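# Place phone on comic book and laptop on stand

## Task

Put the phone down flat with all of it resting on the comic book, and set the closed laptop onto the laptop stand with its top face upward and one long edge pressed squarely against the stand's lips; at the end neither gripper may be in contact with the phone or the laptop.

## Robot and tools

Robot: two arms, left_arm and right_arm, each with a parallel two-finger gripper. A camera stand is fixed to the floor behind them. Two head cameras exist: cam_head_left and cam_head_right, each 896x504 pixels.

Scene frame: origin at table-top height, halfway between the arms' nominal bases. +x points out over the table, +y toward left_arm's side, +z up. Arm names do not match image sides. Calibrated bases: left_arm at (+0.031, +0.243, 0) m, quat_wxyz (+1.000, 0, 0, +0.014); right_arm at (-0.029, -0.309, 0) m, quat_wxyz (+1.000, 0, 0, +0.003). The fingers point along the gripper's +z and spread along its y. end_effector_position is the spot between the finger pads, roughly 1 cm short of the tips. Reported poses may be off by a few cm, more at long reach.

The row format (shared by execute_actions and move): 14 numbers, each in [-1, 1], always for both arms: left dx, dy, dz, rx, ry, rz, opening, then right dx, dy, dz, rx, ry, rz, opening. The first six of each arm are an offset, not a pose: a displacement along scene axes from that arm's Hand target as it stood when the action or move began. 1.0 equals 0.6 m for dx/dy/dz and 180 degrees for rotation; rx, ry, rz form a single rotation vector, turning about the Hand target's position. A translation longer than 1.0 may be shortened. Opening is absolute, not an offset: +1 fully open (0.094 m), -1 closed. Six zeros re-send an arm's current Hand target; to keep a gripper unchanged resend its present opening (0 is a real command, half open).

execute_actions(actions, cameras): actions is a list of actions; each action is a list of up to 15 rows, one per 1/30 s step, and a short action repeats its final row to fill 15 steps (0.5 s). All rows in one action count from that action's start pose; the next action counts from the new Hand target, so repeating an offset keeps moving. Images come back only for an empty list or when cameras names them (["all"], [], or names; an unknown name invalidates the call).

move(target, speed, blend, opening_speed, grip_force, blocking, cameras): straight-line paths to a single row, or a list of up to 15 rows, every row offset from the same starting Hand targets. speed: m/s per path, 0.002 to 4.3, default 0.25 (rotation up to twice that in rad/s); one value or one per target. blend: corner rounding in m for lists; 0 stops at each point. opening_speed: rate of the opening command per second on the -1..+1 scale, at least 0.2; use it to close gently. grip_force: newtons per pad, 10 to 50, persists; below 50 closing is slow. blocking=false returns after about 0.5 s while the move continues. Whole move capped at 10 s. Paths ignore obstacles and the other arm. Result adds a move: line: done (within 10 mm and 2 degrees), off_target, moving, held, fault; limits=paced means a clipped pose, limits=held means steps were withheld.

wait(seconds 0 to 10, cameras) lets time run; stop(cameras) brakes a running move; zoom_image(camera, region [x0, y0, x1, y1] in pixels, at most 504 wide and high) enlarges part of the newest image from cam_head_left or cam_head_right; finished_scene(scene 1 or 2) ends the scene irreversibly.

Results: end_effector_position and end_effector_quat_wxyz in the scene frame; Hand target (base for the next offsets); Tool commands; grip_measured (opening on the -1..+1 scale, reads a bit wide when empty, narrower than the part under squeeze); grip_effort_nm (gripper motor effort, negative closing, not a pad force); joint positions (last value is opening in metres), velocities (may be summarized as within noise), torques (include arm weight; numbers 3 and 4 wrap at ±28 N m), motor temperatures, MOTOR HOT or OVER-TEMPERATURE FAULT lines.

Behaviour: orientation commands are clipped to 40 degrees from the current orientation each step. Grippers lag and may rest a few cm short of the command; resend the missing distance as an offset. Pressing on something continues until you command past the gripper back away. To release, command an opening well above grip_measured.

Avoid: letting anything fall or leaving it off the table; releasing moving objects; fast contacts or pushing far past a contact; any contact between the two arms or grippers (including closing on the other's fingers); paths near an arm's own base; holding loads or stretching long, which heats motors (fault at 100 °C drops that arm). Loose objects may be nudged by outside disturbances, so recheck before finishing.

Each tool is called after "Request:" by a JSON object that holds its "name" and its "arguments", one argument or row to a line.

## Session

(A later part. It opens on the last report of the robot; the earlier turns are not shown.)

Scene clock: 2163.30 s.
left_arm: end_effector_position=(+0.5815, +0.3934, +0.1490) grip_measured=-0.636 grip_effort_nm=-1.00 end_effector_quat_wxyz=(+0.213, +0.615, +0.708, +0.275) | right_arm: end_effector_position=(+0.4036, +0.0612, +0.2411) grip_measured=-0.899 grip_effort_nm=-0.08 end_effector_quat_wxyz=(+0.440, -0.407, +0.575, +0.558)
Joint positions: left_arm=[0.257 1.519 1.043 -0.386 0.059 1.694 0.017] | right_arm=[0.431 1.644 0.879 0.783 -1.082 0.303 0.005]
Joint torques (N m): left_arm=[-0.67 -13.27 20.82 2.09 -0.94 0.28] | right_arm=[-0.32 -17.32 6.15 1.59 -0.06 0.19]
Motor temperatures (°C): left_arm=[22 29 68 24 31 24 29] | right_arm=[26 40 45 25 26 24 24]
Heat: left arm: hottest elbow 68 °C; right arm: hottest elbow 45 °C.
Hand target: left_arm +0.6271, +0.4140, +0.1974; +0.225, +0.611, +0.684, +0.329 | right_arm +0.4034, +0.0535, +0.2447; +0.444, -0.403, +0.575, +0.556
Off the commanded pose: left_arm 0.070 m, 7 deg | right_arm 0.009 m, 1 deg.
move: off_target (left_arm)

Request:
{"name": "move", "arguments": {
  "target": [0, 0, 0, 0, 0, 0, -0.45, 0, 0, 0, 0, 0, 0, -0.9],
  "opening_speed": 0.3
}}

Request:
{"name": "execute_actions", "arguments": {
  "actions": []
}}

Request:
{"name": "zoom_image", "arguments": {
  "camera": "cam_head_left",
  "region": [140, 130, 350, 280]
}}

Request:
{"name": "zoom_image", "arguments": {
  "camera": "cam_head_right",
  "region": [140, 130, 350, 280]
}}

Scene clock: 2172.77 s.
left_arm: end_effector_position=(+0.5805, +0.3937, +0.1481) grip_measured=-0.452 grip_effort_nm=0.11 end_effector_quat_wxyz=(+0.205, +0.629, +0.697, +0.278) | right_arm: end_effector_position=(+0.4036, +0.0612, +0.2411) grip_measured=-0.899 grip_effort_nm=-0.08 end_effector_quat_wxyz=(+0.440, -0.407, +0.575, +0.558)
Joint positions: left_arm=[0.257 1.52 1.044 -0.391 0.056 1.734 0.026] | right_arm=[0.431 1.644 0.879 0.783 -1.082 0.303 0.005]
Joint torques (N m): left_arm=[-1.49 -13.68 20.74 2.14 -0.74 -0.09] | right_arm=[-0.38 -17.38 6.16 1.61 -0.06 0.19]
Motor temperatures (°C): left_arm=[22 29 68 24 31 24 29] | right_arm=[26 40 45 25 26 24 24]
Heat: left arm: hottest elbow 68 °C; right arm: hottest elbow 45 °C.
Hand target: left_arm +0.6272, +0.4140, +0.1976; +0.225, +0.610, +0.684, +0.329 | right_arm +0.4034, +0.0535, +0.2447; +0.444, -0.403, +0.575, +0.556
Off the commanded pose: left_arm 0.071 m, 7 deg | right_arm 0.009 m, 1 deg.
move: off_target (left_arm)

Scene clock: 2172.77 s.
left_arm: end_effector_position=(+0.5805, +0.3937, +0.1481) grip_measured=-0.452 grip_effort_nm=0.11 end_effector_quat_wxyz=(+0.205, +0.629, +0.697, +0.278) | right_arm: end_effector_position=(+0.4036, +0.0612, +0.2411) grip_measured=-0.899 grip_effort_nm=-0.08 end_effector_quat_wxyz=(+0.440, -0.407, +0.575, +0.558)
Joint positions: left_arm=[0.257 1.52 1.044 -0.391 0.056 1.734 0.026] | right_arm=[0.431 1.644 0.879 0.783 -1.082 0.303 0.005]
Joint velocities: within noise
Joint torques (N m): left_arm=[-1.49 -13.68 20.74 2.14 -0.74 -0.09] | right_arm=[-0.38 -17.38 6.16 1.61 -0.06 0.19]
Motor temperatures (°C): left_arm=[22 29 68 24 31 24 29] | right_arm=[26 40 45 25 26 24 24]
Heat: left arm: hottest elbow 68 °C; right arm: hottest elbow 45 °C.
Hand target: left_arm +0.6272, +0.4140, +0.1976; +0.225, +0.610, +0.684, +0.329 | right_arm +0.4034, +0.0535, +0.2447; +0.444, -0.403, +0.575, +0.556
Tool commands: left_gripper/opening=-0.45 right_gripper/opening=-0.9
Off the commanded pose: left_arm 0.071 m, 7 deg | right_arm 0.009 m, 1 deg.

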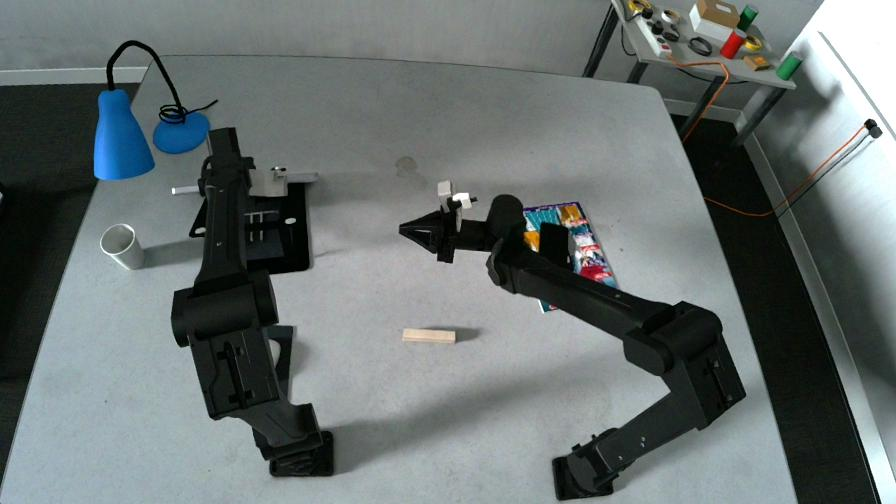

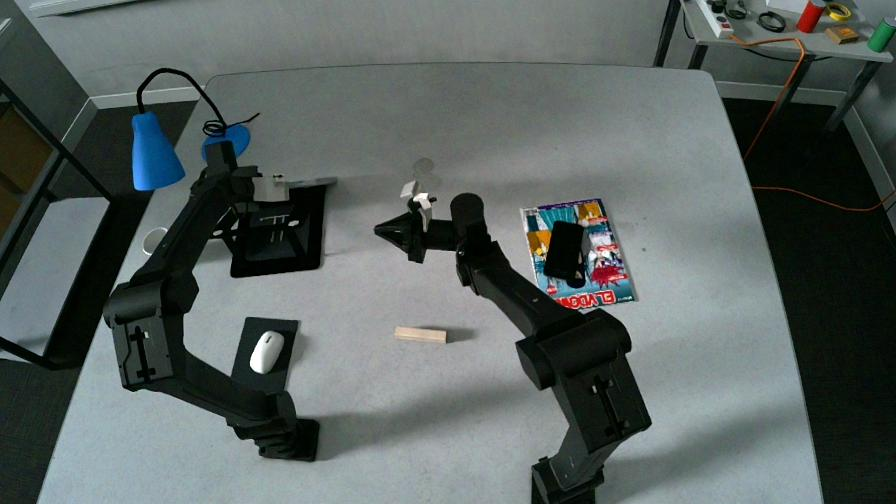

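Scaled by 2.400.

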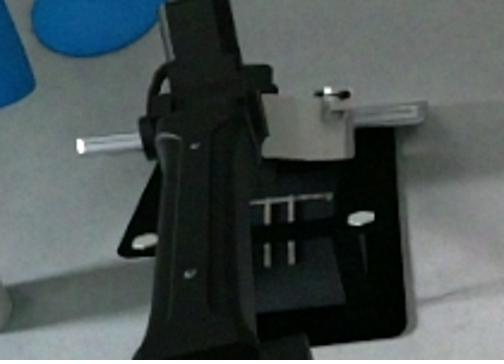

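Scaled by 2.400.

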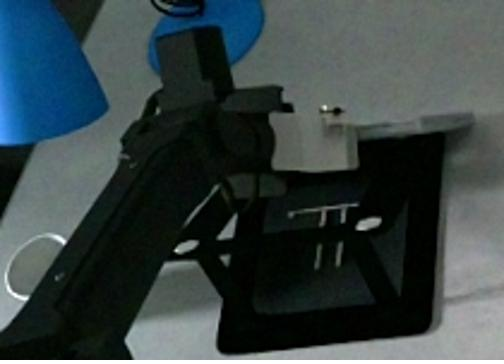

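Request:
{"name": "move", "arguments": {
  "target": [-0.055, -0.01, 0.05, 0, 0, 0, -0.45, 0, 0, 0, 0, 0, 0, -0.9],
  "speed": 0.06
}}

Request:
{"name": "execute_actions", "arguments": {
  "actions": []
}}

Request:
{"name": "zoom_image", "arguments": {
  "camera": "cam_head_left",
  "region": [140, 130, 350, 280]
}}

Request:
{"name": "zoom_image", "arguments": {
  "camera": "cam_head_right",
  "region": [140, 130, 350, 280]
}}

Scene clock: 2180.37 s.
left_arm: end_effector_position=(+0.5684, +0.3926, +0.1539) grip_measured=-0.451 grip_effort_nm=0.09 end_effector_quat_wxyz=(+0.192, +0.631, +0.702, +0.269) | right_arm: end_effector_position=(+0.4036, +0.0612, +0.2411) grip_measured=-0.899 grip_effort_nm=-0.08 end_effector_quat_wxyz=(+0.440, -0.407, +0.575, +0.558)
Joint positions: left_arm=[0.257 1.491 1.043 -0.45 0.042 1.735 0.026] | right_arm=[0.431 1.644 0.879 0.783 -1.082 0.303 0.005]
Joint torques (N m): left_arm=[-0.32 -18.96 17.44 1.78 -0.11 0] | right_arm=[-0.32 -17.38 6.12 1.58 -0.06 0.2]
Motor temperatures (°C): left_arm=[22 29 68 24 31 24 29] | right_arm=[26 40 45 25 26 24 24]
Heat: left arm: hottest elbow 68 °C; right arm: hottest elbow 45 °C.
Hand target: left_arm +0.5941, +0.4080, +0.2274; +0.225, +0.611, +0.684, +0.329 | right_arm +0.4034, +0.0535, +0.2447; +0.444, -0.403, +0.575, +0.556
Off the commanded pose: left_arm 0.080 m, 8 deg | right_arm 0.009 m, 1 deg.
move: off_target (left_arm)

Scene clock: 2180.37 s.
left_arm: end_effector_position=(+0.5684, +0.3926, +0.1539) grip_measured=-0.451 grip_effort_nm=0.09 end_effector_quat_wxyz=(+0.192, +0.631, +0.702, +0.269) | right_arm: end_effector_position=(+0.4036, +0.0612, +0.2411) grip_measured=-0.899 grip_effort_nm=-0.08 end_effector_quat_wxyz=(+0.440, -0.407, +0.575, +0.558)
Joint positions: left_arm=[0.257 1.491 1.043 -0.45 0.042 1.735 0.026] | right_arm=[0.431 1.644 0.879 0.783 -1.082 0.303 0.005]
Joint velocities: within noise
Joint torques (N m): left_arm=[-0.32 -18.96 17.44 1.78 -0.11 0] | right_arm=[-0.32 -17.38 6.12 1.58 -0.06 0.2]
Motor temperatures (°C): left_arm=[22 29 68 24 31 24 29] | right_arm=[26 40 45 25 26 24 24]
Heat: left arm: hottest elbow 68 °C; right arm: hottest elbow 45 °C.
Hand target: left_arm +0.5941, +0.4080, +0.2274; +0.225, +0.611, +0.684, +0.329 | right_arm +0.4034, +0.0535, +0.2447; +0.444, -0.403, +0.575, +0.556
Tool commands: left_gripper/opening=-0.45 right_gripper/opening=-0.9
Off the commanded pose: left_arm 0.080 m, 8 deg | right_arm 0.009 m, 1 deg.

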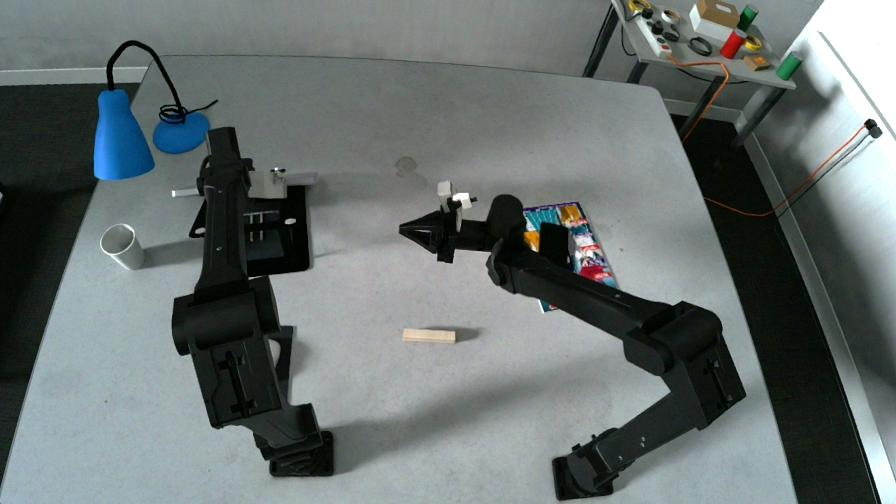

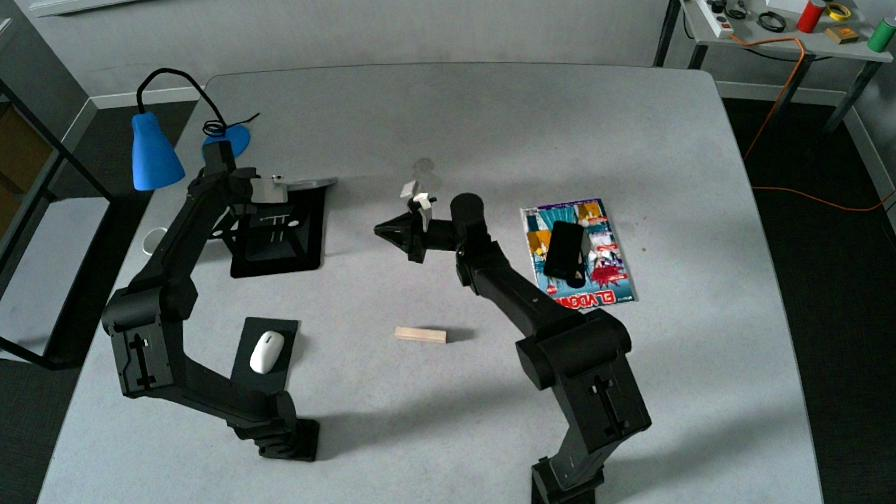

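Scaled by 2.400.

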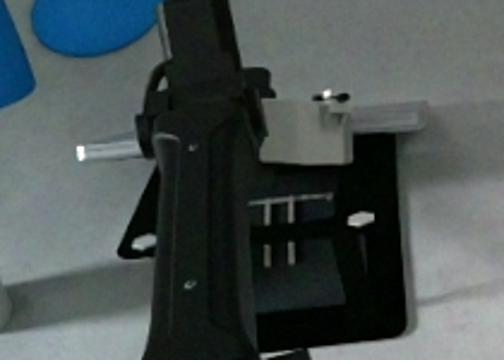

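Scaled by 2.400.

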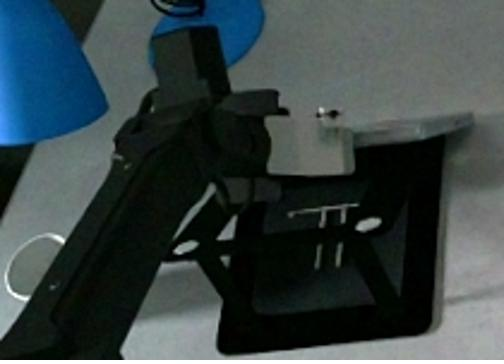

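Request:
{"name": "move", "arguments": {
  "target": [-0.07, -0.01, -0.02, 0.0097, -0.0547, 0, -0.45, 0, 0, 0, 0, 0, 0, -0.9],
  "speed": 0.06
}}

Request:
{"name": "execute_actions", "arguments": {
  "actions": []
}}

Request:
{"name": "zoom_image", "arguments": {
  "camera": "cam_head_left",
  "region": [140, 130, 350, 280]
}}

Request:
{"name": "zoom_image", "arguments": {
  "camera": "cam_head_right",
  "region": [140, 130, 350, 280]
}}

Scene clock: 2192.67 s.
left_arm: end_effector_position=(+0.5405, +0.3901, +0.1587) grip_measured=-0.451 grip_effort_nm=0.09 end_effector_quat_wxyz=(+0.242, +0.608, +0.679, +0.334) | right_arm: end_effector_position=(+0.4036, +0.0612, +0.2411) grip_measured=-0.899 grip_effort_nm=-0.08 end_effector_quat_wxyz=(+0.440, -0.407, +0.575, +0.558)
Joint positions: left_arm=[0.276 1.375 0.847 -0.195 0.068 1.735 0.026] | right_arm=[0.431 1.644 0.879 0.783 -1.082 0.303 0.005]
Joint torques (N m): left_arm=[-0.56 -17.14 12.51 3.58 0.15 -0.04] | right_arm=[-0.38 -17.44 6.15 1.57 -0.06 0.19]
Motor temperatures (°C): left_arm=[22 29 65 24 30 24 29] | right_arm=[26 40 45 25 26 24 24]
Heat: left arm: hottest elbow 65 °C; right arm: hottest elbow 45 °C.
Hand target: left_arm +0.5521, +0.4019, +0.2157; +0.274, +0.583, +0.657, +0.391 | right_arm +0.4034, +0.0535, +0.2447; +0.444, -0.403, +0.575, +0.556
Off the commanded pose: left_arm 0.059 m, 8 deg | right_arm 0.009 m, 1 deg.
move: off_target (left_arm)

Scene clock: 2192.67 s.
left_arm: end_effector_position=(+0.5405, +0.3901, +0.1587) grip_measured=-0.451 grip_effort_nm=0.09 end_effector_quat_wxyz=(+0.242, +0.608, +0.679, +0.334) | right_arm: end_effector_position=(+0.4036, +0.0612, +0.2411) grip_measured=-0.899 grip_effort_nm=-0.08 end_effector_quat_wxyz=(+0.440, -0.407, +0.575, +0.558)
Joint positions: left_arm=[0.276 1.375 0.847 -0.195 0.068 1.735 0.026] | right_arm=[0.431 1.644 0.879 0.783 -1.082 0.303 0.005]
Joint velocities: within noise
Joint torques (N m): left_arm=[-0.56 -17.14 12.51 3.58 0.15 -0.04] | right_arm=[-0.38 -17.44 6.15 1.57 -0.06 0.19]
Motor temperatures (°C): left_arm=[22 29 65 24 30 24 29] | right_arm=[26 40 45 25 26 24 24]
Heat: left arm: hottest elbow 65 °C; right arm: hottest elbow 45 °C.
Hand target: left_arm +0.5521, +0.4019, +0.2157; +0.274, +0.583, +0.657, +0.391 | right_arm +0.4034, +0.0535, +0.2447; +0.444, -0.403, +0.575, +0.556
Tool commands: left_gripper/opening=-0.45 right_gripper/opening=-0.9
Off the commanded pose: left_arm 0.059 m, 8 deg | right_arm 0.009 m, 1 deg.

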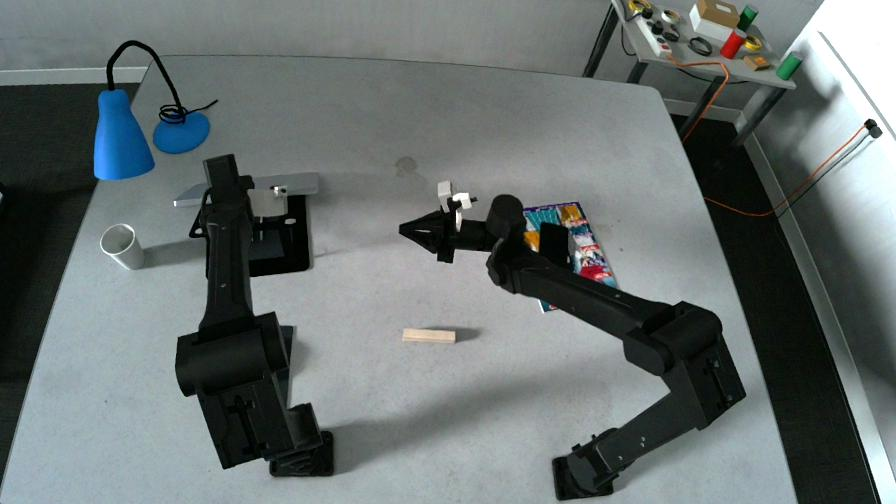

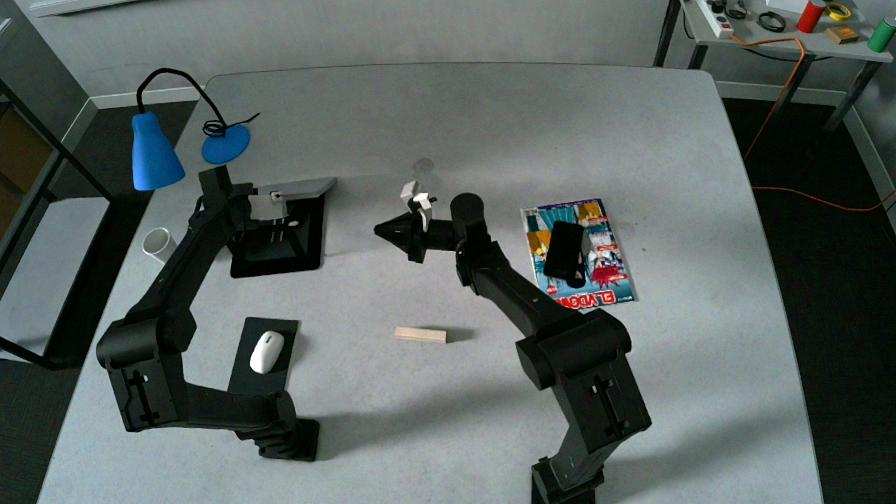

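Scaled by 2.400.

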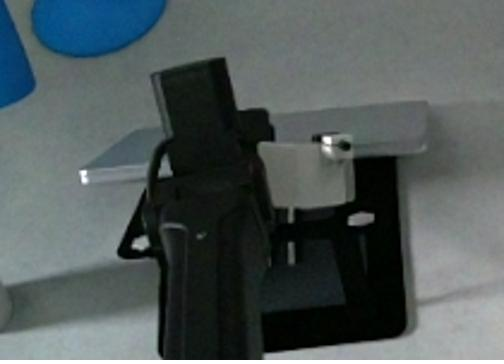

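Scaled by 2.400.

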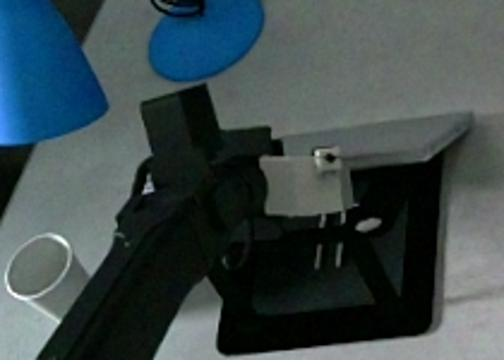

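Request:
{"name": "move", "arguments": {
  "target": [-0.088, -0.008, -0.03, 0.0105, -0.06, 0, -0.45, 0, 0, 0, 0, 0, 0, -0.9],
  "speed": 0.06
}}

Request:
{"name": "execute_actions", "arguments": {
  "actions": []
}}

Request:
{"name": "zoom_image", "arguments": {
  "camera": "cam_head_left",
  "region": [140, 130, 350, 280]
}}

Request:
{"name": "zoom_image", "arguments": {
  "camera": "cam_head_right",
  "region": [140, 130, 350, 280]
}}

Scene clock: 2201.70 s.
left_arm: end_effector_position=(+0.5024, +0.3908, +0.1914) grip_measured=-0.451 grip_effort_nm=0.08 end_effector_quat_wxyz=(+0.320, +0.559, +0.623, +0.444) | right_arm: end_effector_position=(+0.4036, +0.0612, +0.2411) grip_measured=-0.899 grip_effort_nm=-0.08 end_effector_quat_wxyz=(+0.440, -0.407, +0.575, +0.558)
Joint positions: left_arm=[0.319 1.218 0.609 0.194 0.122 1.731 0.026] | right_arm=[0.431 1.644 0.879 0.783 -1.082 0.303 0.005]
Joint torques (N m): left_arm=[-0.5 -10.81 9.55 2.36 0.18 -0.16] | right_arm=[-0.32 -17.38 6.15 1.61 -0.06 0.19]
Motor temperatures (°C): left_arm=[22 29 61 24 30 24 28] | right_arm=[26 40 44 25 26 24 24]
Heat: left arm: hottest elbow 61 °C; right arm: hottest elbow 44 °C.
Hand target: left_arm +0.4994, +0.3971, +0.1975; +0.325, +0.549, +0.622, +0.455 | right_arm +0.4034, +0.0535, +0.2447; +0.444, -0.403, +0.575, +0.556
Off the commanded pose: left_arm 0.009 m, 2 deg | right_arm 0.009 m, 1 deg.
move: done

Scene clock: 2201.70 s.
left_arm: end_effector_position=(+0.5024, +0.3908, +0.1914) grip_measured=-0.451 grip_effort_nm=0.08 end_effector_quat_wxyz=(+0.320, +0.559, +0.623, +0.444) | right_arm: end_effector_position=(+0.4036, +0.0612, +0.2411) grip_measured=-0.899 grip_effort_nm=-0.08 end_effector_quat_wxyz=(+0.440, -0.407, +0.575, +0.558)
Joint positions: left_arm=[0.319 1.218 0.609 0.194 0.122 1.731 0.026] | right_arm=[0.431 1.644 0.879 0.783 -1.082 0.303 0.005]
Joint velocities: within noise
Joint torques (N m): left_arm=[-0.5 -10.81 9.55 2.36 0.18 -0.16] | right_arm=[-0.32 -17.38 6.15 1.61 -0.06 0.19]
Motor temperatures (°C): left_arm=[22 29 61 24 30 24 28] | right_arm=[26 40 44 25 26 24 24]
Heat: left arm: hottest elbow 61 °C; right arm: hottest elbow 44 °C.
Hand target: left_arm +0.4994, +0.3971, +0.1975; +0.325, +0.549, +0.622, +0.455 | right_arm +0.4034, +0.0535, +0.2447; +0.444, -0.403, +0.575, +0.556
Tool commands: left_gripper/opening=-0.45 right_gripper/opening=-0.9
Off the commanded pose: left_arm 0.009 m, 2 deg | right_arm 0.009 m, 1 deg.

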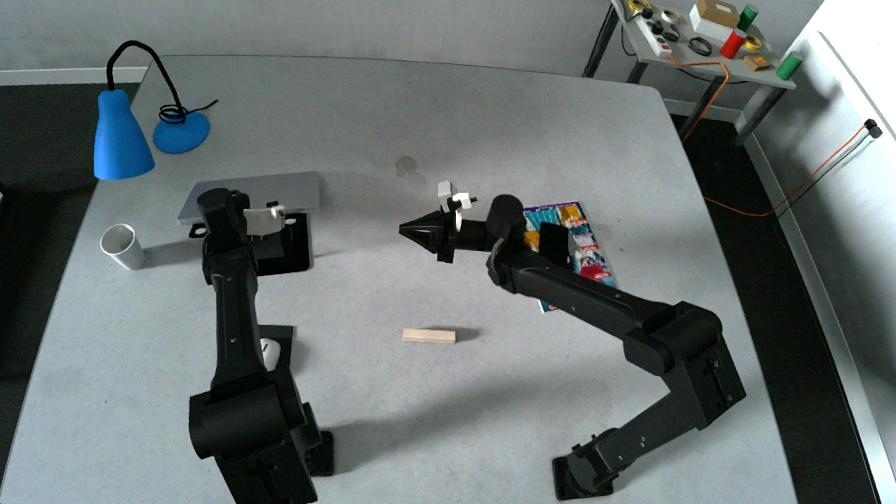

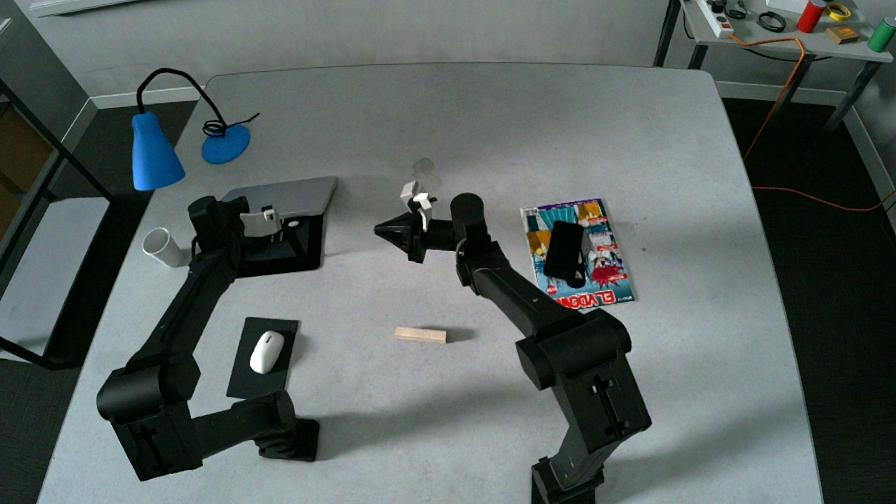

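Scaled by 2.400.

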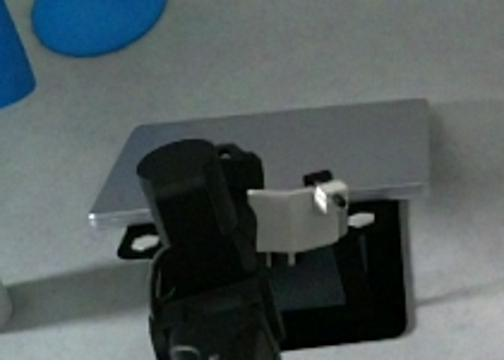

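Scaled by 2.400.

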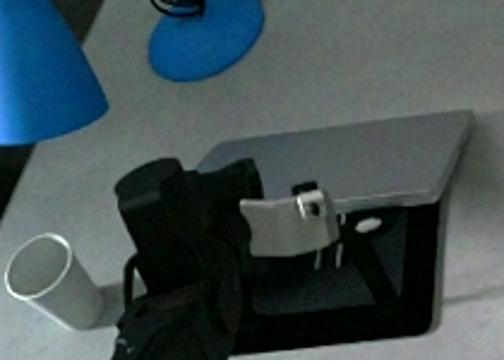

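Request:
{"name": "move", "arguments": {
  "target": [
    [-0.08, 0, 0.08, 0, 0, 0, -0.45, 0, 0, 0, 0, 0, 0, -0.9],
    [-0.25, -0.2, 0.25, 0, 0, 0, -0.45, 0, 0, 0, 0, 0, 0, -0.9]
  ],
  "speed": [0.1, 0.3],
  "cameras": ["all"]
}}

Request:
{"name": "zoom_image", "arguments": {
  "camera": "cam_head_left",
  "region": [140, 130, 350, 280]
}}

Request:
{"name": "zoom_image", "arguments": {
  "camera": "cam_head_right",
  "region": [140, 130, 350, 280]
}}

Scene clock: 2216.37 s.
left_arm: end_effector_position=(+0.3444, +0.2818, +0.2995) grip_measured=-0.451 grip_effort_nm=0.08 end_effector_quat_wxyz=(+0.298, +0.564, +0.635, +0.437) | right_arm: end_effector_position=(+0.4036, +0.0612, +0.2411) grip_measured=-0.899 grip_effort_nm=-0.08 end_effector_quat_wxyz=(+0.440, -0.407, +0.575, +0.558)
Joint positions: left_arm=[-0.02 0.478 0.595 -0.585 -0.213 1.593 0.026] | right_arm=[0.431 1.644 0.879 0.783 -1.082 0.303 0.005]
Joint torques (N m): left_arm=[-2.32 -1.26 19.52 1.72 -0.17 -0.12] | right_arm=[-0.38 -17.38 6.15 1.58 -0.06 0.2]
Motor temperatures (°C): left_arm=[22 29 56 24 29 24 28] | right_arm=[26 40 44 25 26 24 24]
Heat: left arm: hottest elbow 56 °C; right arm: hottest elbow 44 °C.
Hand target: left_arm +0.3493, +0.2772, +0.3475; +0.325, +0.548, +0.622, +0.455 | right_arm +0.4034, +0.0535, +0.2447; +0.444, -0.403, +0.575, +0.556
Off the commanded pose: left_arm 0.049 m, 4 deg | right_arm 0.009 m, 1 deg.
move: off_target (left_arm)

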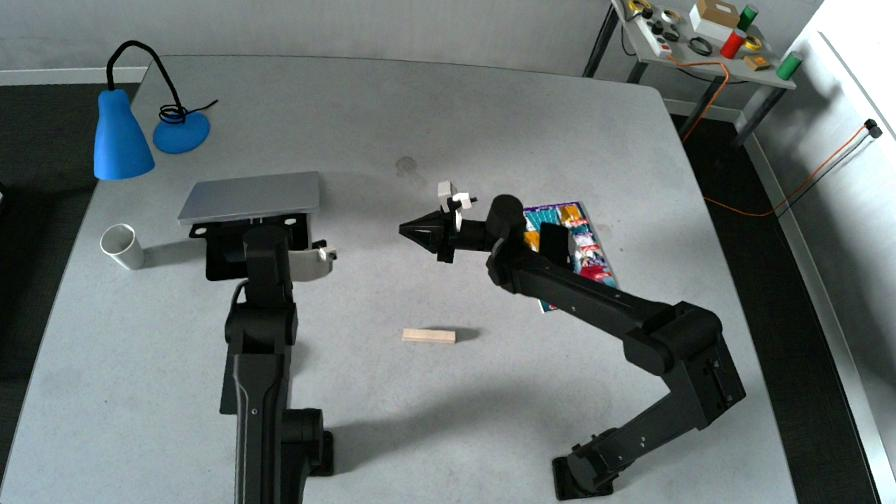

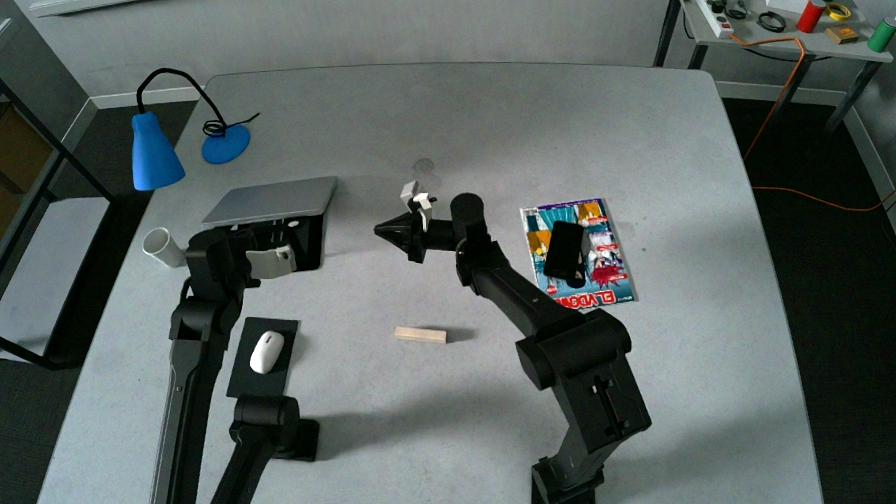

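Scaled by 2.400.

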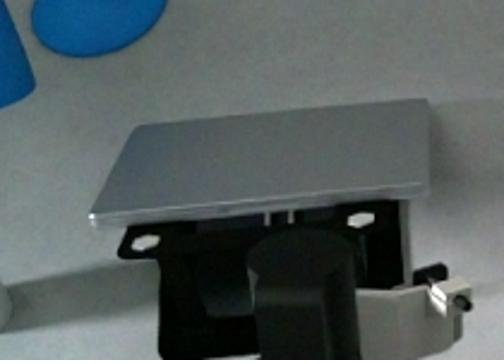

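Scaled by 2.400.

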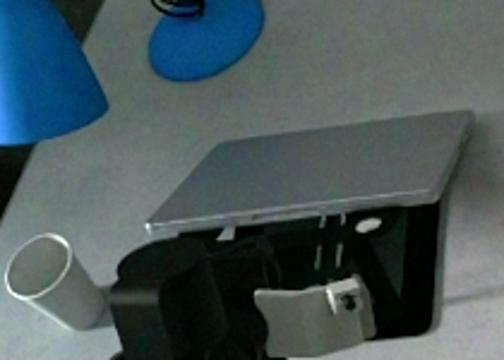

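Request:
{"name": "move", "arguments": {
  "target": [-0.03, -0.4, -0.05, 0, 0, -0.2, -0.9, 0, 0, 0, 0, 0, 0, -0.9],
  "speed": 0.3,
  "cameras": ["all"]
}}

Request:
{"name": "zoom_image", "arguments": {
  "camera": "cam_head_left",
  "region": [160, 150, 350, 290]
}}

Request:
{"name": "zoom_image", "arguments": {
  "camera": "cam_head_right",
  "region": [160, 150, 350, 290]
}}

Scene clock: 2242.10 s.
left_arm: end_effector_position=(+0.3260, +0.0479, +0.2884) grip_measured=-0.898 grip_effort_nm=-0.08 end_effector_quat_wxyz=(+0.423, +0.727, +0.429, +0.329) | right_arm: end_effector_position=(+0.4036, +0.0612, +0.2411) grip_measured=-0.899 grip_effort_nm=-0.08 end_effector_quat_wxyz=(+0.440, -0.407, +0.575, +0.558)
Joint positions: left_arm=[-0.769 0.624 0.595 -0.438 -0.328 1.537 0.005] | right_arm=[0.431 1.644 0.879 0.783 -1.082 0.303 0.005]
Joint torques (N m): left_arm=[-1.79 -2.43 16.24 2.44 0.03 -0.07] | right_arm=[-0.32 -17.32 6.15 1.59 -0.06 0.19]
Motor temperatures (°C): left_arm=[22 28 60 24 29 24 28] | right_arm=[26 40 44 25 25 24 24]
Heat: left arm: hottest elbow 60 °C; right arm: hottest elbow 44 °C.
Hand target: left_arm +0.3312, +0.0371, +0.3176; +0.449, +0.714, +0.422, +0.332 | right_arm +0.4034, +0.0535, +0.2447; +0.444, -0.403, +0.575, +0.556
Off the commanded pose: left_arm 0.031 m, 3 deg | right_arm 0.009 m, 1 deg.
move: off_target (left_arm)

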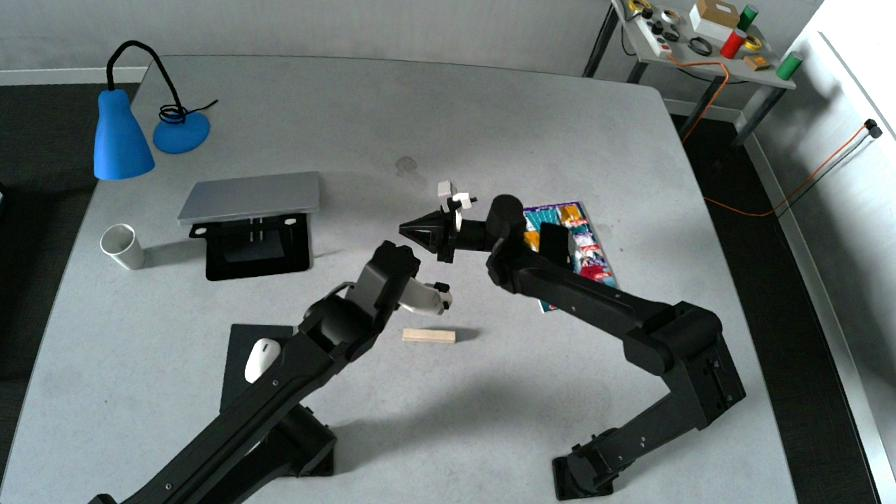

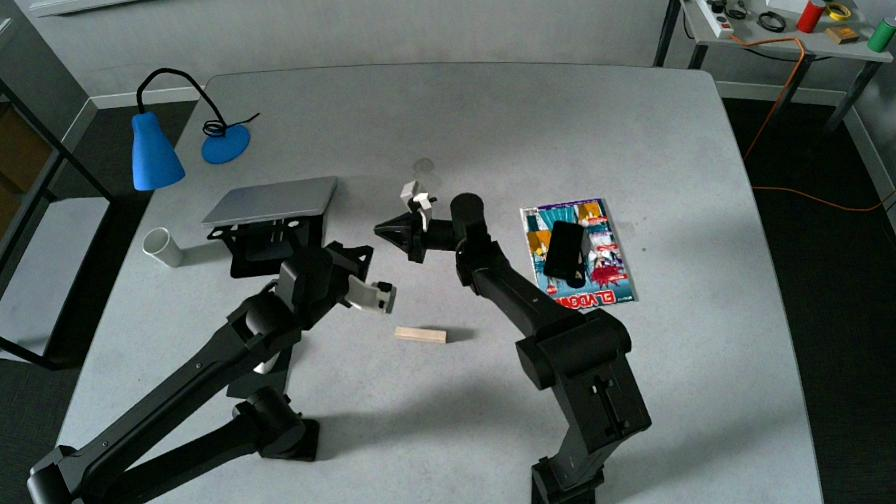

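Scaled by 2.653.

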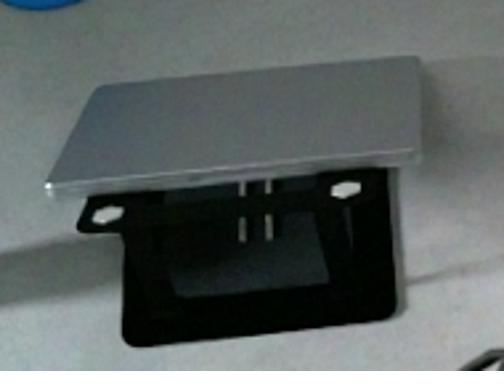

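Scaled by 2.653.

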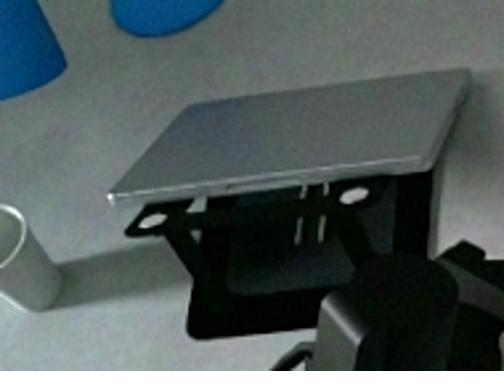

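Request:
{"name": "zoom_image", "arguments": {
  "camera": "cam_head_left",
  "region": [172, 160, 332, 240]
}}

Request:
{"name": "zoom_image", "arguments": {
  "camera": "cam_head_right",
  "region": [190, 165, 350, 245]
}}

Request:
{"name": "zoom_image", "arguments": {
  "camera": "cam_head_right",
  "region": [500, 180, 660, 330]
}}

Scaled by 3.150.

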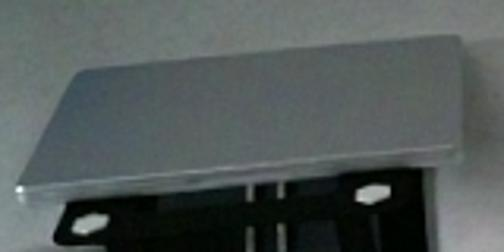

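Scaled by 3.150.

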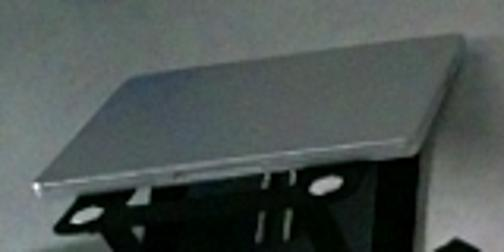

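Scaled by 3.150.

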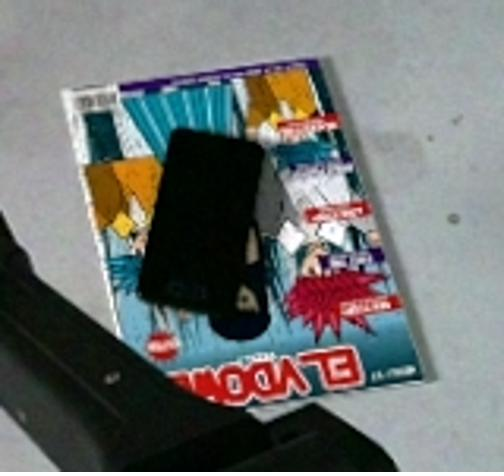

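Request:
{"name": "move", "arguments": {
  "target": [
    [0.165, 0.538, -0.163, -0.0152, 0.1036, 0.1873, -1, 0, 0, 0, 0, 0, 0, -0.9],
    [0.2297, 0.5473, -0.306, -0.0152, 0.1036, 0.1873, -1, 0, 0, 0, 0, 0, 0, -0.9]
  ],
  "speed": [0.3, 0.12],
  "blend": [0.03, 0],
  "cameras": ["all"]
}}

Request:
{"name": "zoom_image", "arguments": {
  "camera": "cam_head_left",
  "region": [160, 150, 350, 290]
}}

Request:
{"name": "zoom_image", "arguments": {
  "camera": "cam_head_right",
  "region": [160, 150, 350, 290]
}}

Scene clock: 2300.47 s.
left_arm: end_effector_position=(+0.4580, +0.3662, +0.1250) grip_measured=-0.981 grip_effort_nm=-1.00 end_effector_quat_wxyz=(+0.269, +0.595, +0.692, +0.307) | right_arm: end_effector_position=(+0.4036, +0.0612, +0.2411) grip_measured=-0.899 grip_effort_nm=-0.08 end_effector_quat_wxyz=(+0.440, -0.407, +0.575, +0.558)
Joint positions: left_arm=[0.311 1.2 0.595 -0.135 0.148 1.695 0.001] | right_arm=[0.431 1.644 0.879 0.783 -1.082 0.303 0.005]
Joint torques (N m): left_arm=[-2.55 -8.53 11.34 2.47 0.01 -0.07] | right_arm=[-0.26 -17.32 6.13 1.59 -0.06 0.19]
Motor temperatures (°C): left_arm=[22 27 58 24 28 24 28] | right_arm=[26 39 43 25 25 24 24]
Heat: left arm: hottest elbow 58 °C; right arm: hottest elbow 43 °C.
Hand target: left_arm +0.4691, +0.3656, +0.1341; +0.278, +0.594, +0.684, +0.319 | right_arm +0.4034, +0.0535, +0.2447; +0.444, -0.403, +0.575, +0.556
Off the commanded pose: left_arm 0.014 m, 2 deg | right_arm 0.009 m, 1 deg.
move: off_target (left_arm)

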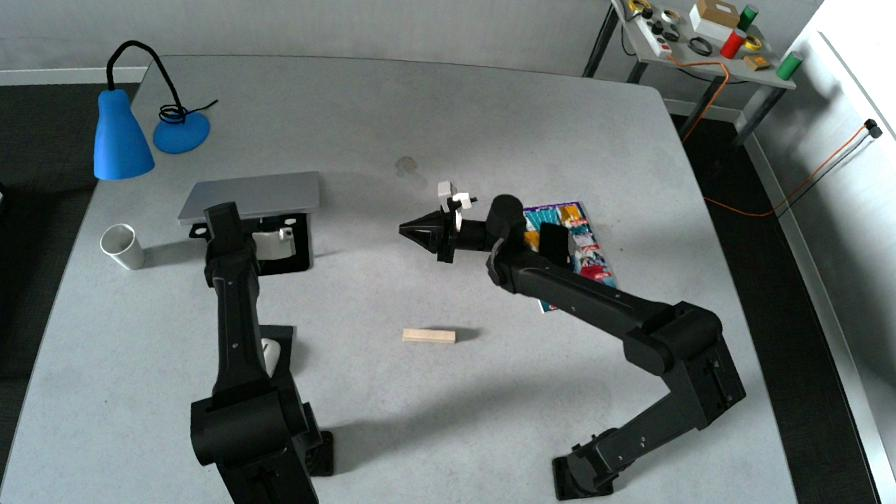

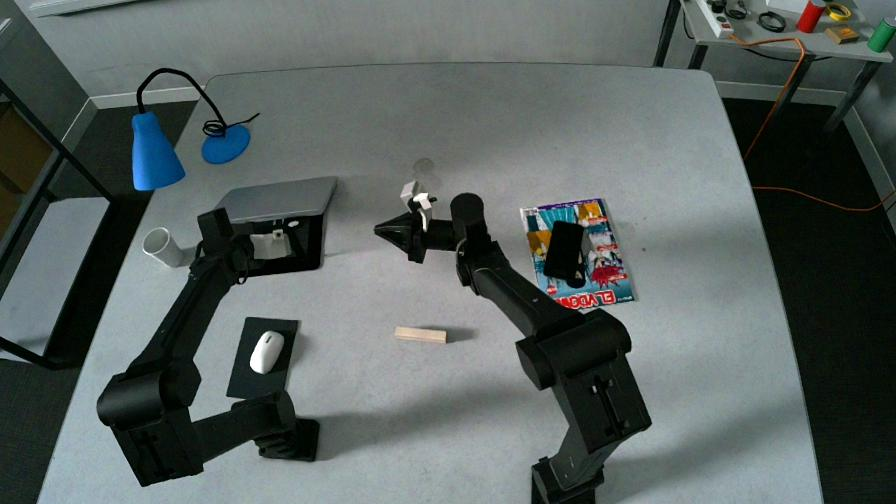

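Scaled by 2.653.

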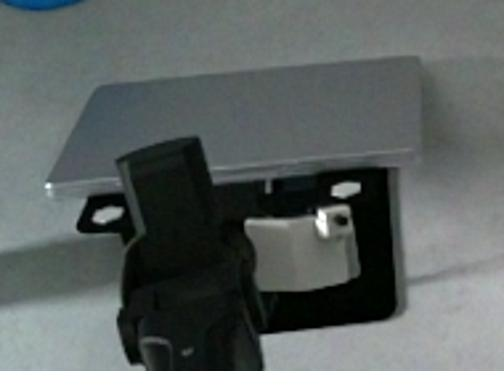

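Scaled by 2.653.

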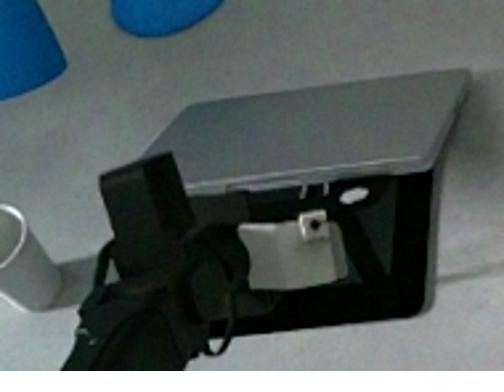

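Request:
{"name": "move", "arguments": {
  "target": [0.075, 0.01, -0.005, 0, 0, 0, -1, 0, 0, 0, 0, 0, 0, -0.9],
  "speed": 0.06,
  "cameras": ["all"]
}}

Request:
{"name": "zoom_image", "arguments": {
  "camera": "cam_head_left",
  "region": [160, 150, 350, 290]
}}

Request:
{"name": "zoom_image", "arguments": {
  "camera": "cam_head_right",
  "region": [160, 150, 350, 290]
}}

Scene clock: 2311.00 s.
left_arm: end_effector_position=(+0.4716, +0.3662, +0.0927) grip_measured=-0.981 grip_effort_nm=-0.99 end_effector_quat_wxyz=(+0.251, +0.601, +0.704, +0.282) | right_arm: end_effector_position=(+0.4036, +0.0612, +0.2411) grip_measured=-0.899 grip_effort_nm=-0.08 end_effector_quat_wxyz=(+0.440, -0.407, +0.575, +0.558)
Joint positions: left_arm=[0.294 1.316 0.624 -0.112 0.13 1.683 0.001] | right_arm=[0.431 1.644 0.879 0.783 -1.082 0.303 0.005]
Joint torques (N m): left_arm=[-2.84 -9.99 16.85 2.51 0.03 -0.15] | right_arm=[-0.32 -17.38 6.13 1.59 -0.05 0.19]
Motor temperatures (°C): left_arm=[22 27 55 24 28 24 28] | right_arm=[26 39 43 25 25 24 24]
Heat: left arm: hottest elbow 55 °C; right arm: hottest elbow 43 °C.
Hand target: left_arm +0.5140, +0.3716, +0.1310; +0.278, +0.594, +0.684, +0.319 | right_arm +0.4034, +0.0535, +0.2447; +0.444, -0.403, +0.575, +0.556
Off the commanded pose: left_arm 0.057 m, 6 deg | right_arm 0.009 m, 1 deg.
move: off_target (left_arm)

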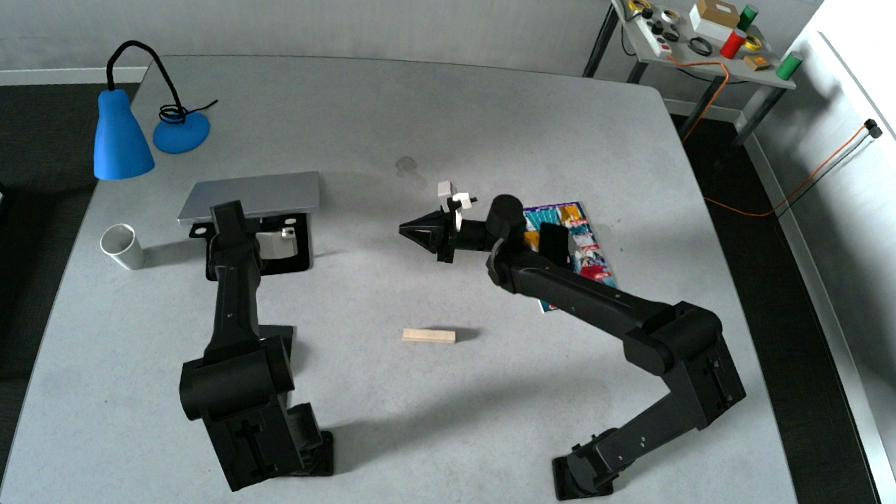

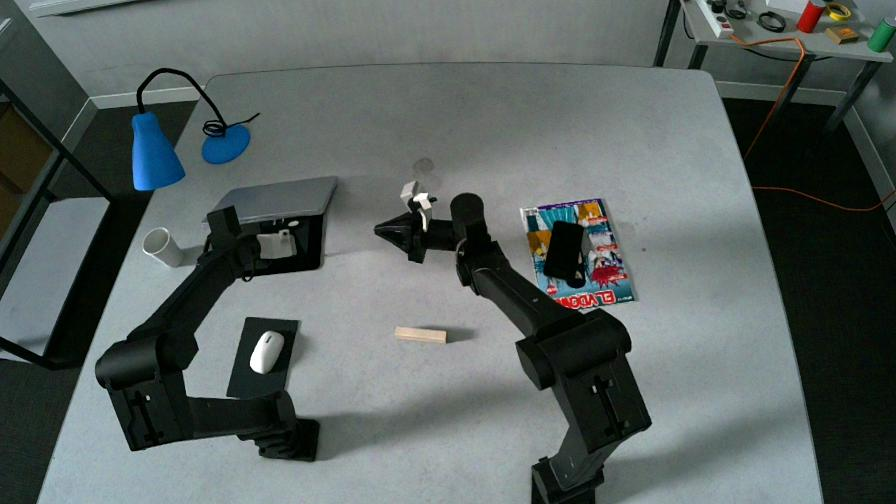

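Scaled by 2.653.

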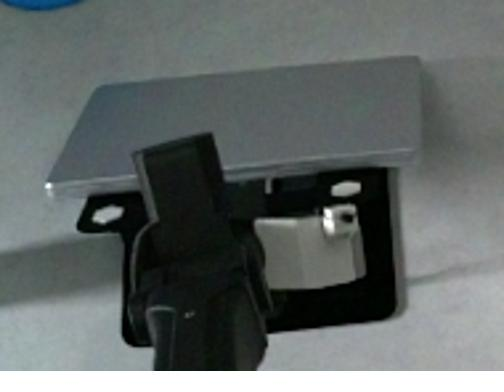

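Scaled by 2.653.

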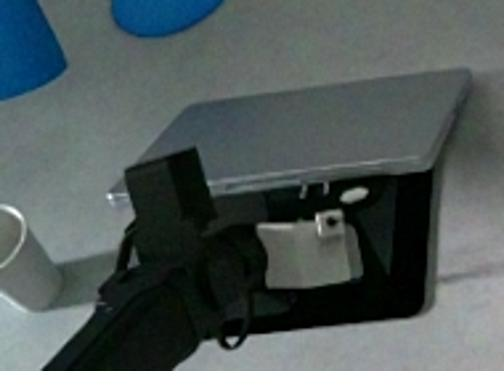

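Request:
{"name": "move", "arguments": {
  "target": [-0.175, -0.023, 0.055, 0, 0, 0, -1, 0, 0, 0, 0, 0, 0, -0.9],
  "speed": 0.12,
  "cameras": ["all"]
}}

Request:
{"name": "zoom_image", "arguments": {
  "camera": "cam_head_left",
  "region": [160, 150, 350, 290]
}}

Request:
{"name": "zoom_image", "arguments": {
  "camera": "cam_head_right",
  "region": [160, 150, 350, 290]
}}

Scene clock: 2322.00 s.
left_arm: end_effector_position=(+0.4155, +0.3543, +0.1660) grip_measured=-0.981 grip_effort_nm=-0.98 end_effector_quat_wxyz=(+0.281, +0.595, +0.682, +0.319) | right_arm: end_effector_position=(+0.4036, +0.0612, +0.2411) grip_measured=-0.899 grip_effort_nm=-0.08 end_effector_quat_wxyz=(+0.440, -0.407, +0.575, +0.558)
Joint positions: left_arm=[0.331 0.971 0.549 -0.283 0.176 1.714 0.001] | right_arm=[0.431 1.644 0.879 0.783 -1.082 0.303 0.005]
Joint torques (N m): left_arm=[-0.56 -6.95 10.13 1.06 0.18 0.05] | right_arm=[-0.32 -17.38 6.15 1.59 -0.06 0.19]
Motor temperatures (°C): left_arm=[22 27 56 24 28 24 29] | right_arm=[26 39 43 25 25 24 24]
Heat: left arm: hottest elbow 56 °C; right arm: hottest elbow 43 °C.
Hand target: left_arm +0.4090, +0.3578, +0.1640; +0.278, +0.594, +0.684, +0.319 | right_arm +0.4034, +0.0535, +0.2447; +0.444, -0.403, +0.575, +0.556
Off the commanded pose: left_arm 0.008 m, 1 deg | right_arm 0.009 m, 1 deg.
move: done

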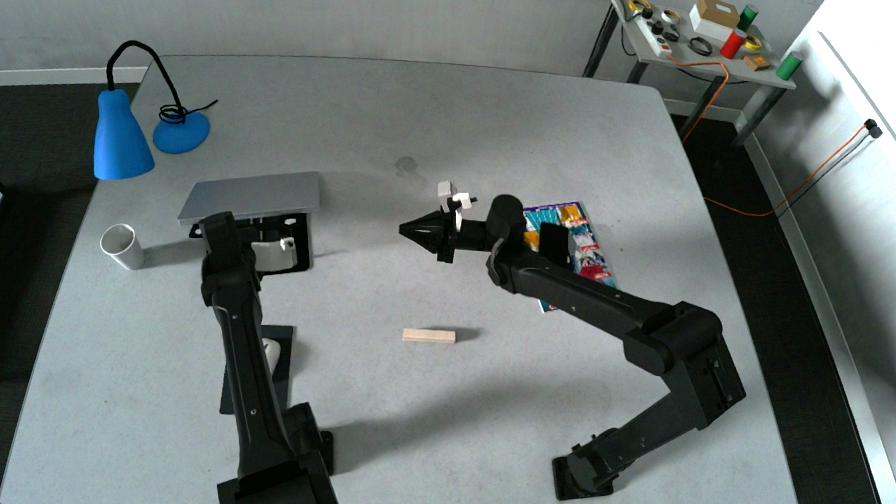

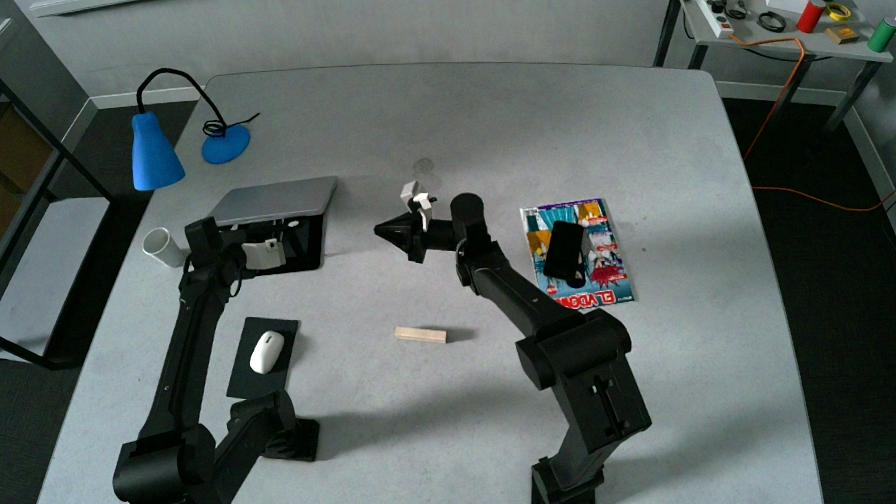

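Scaled by 2.653.

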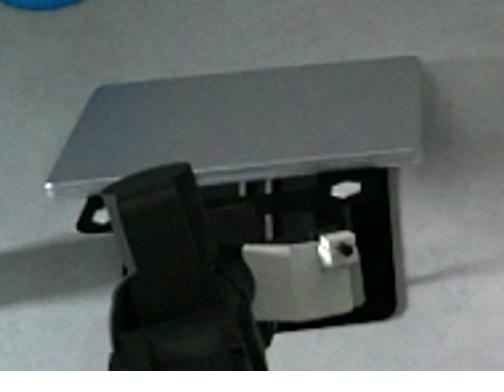

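Scaled by 2.653.

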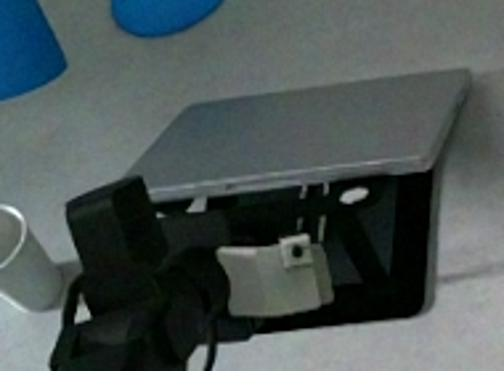

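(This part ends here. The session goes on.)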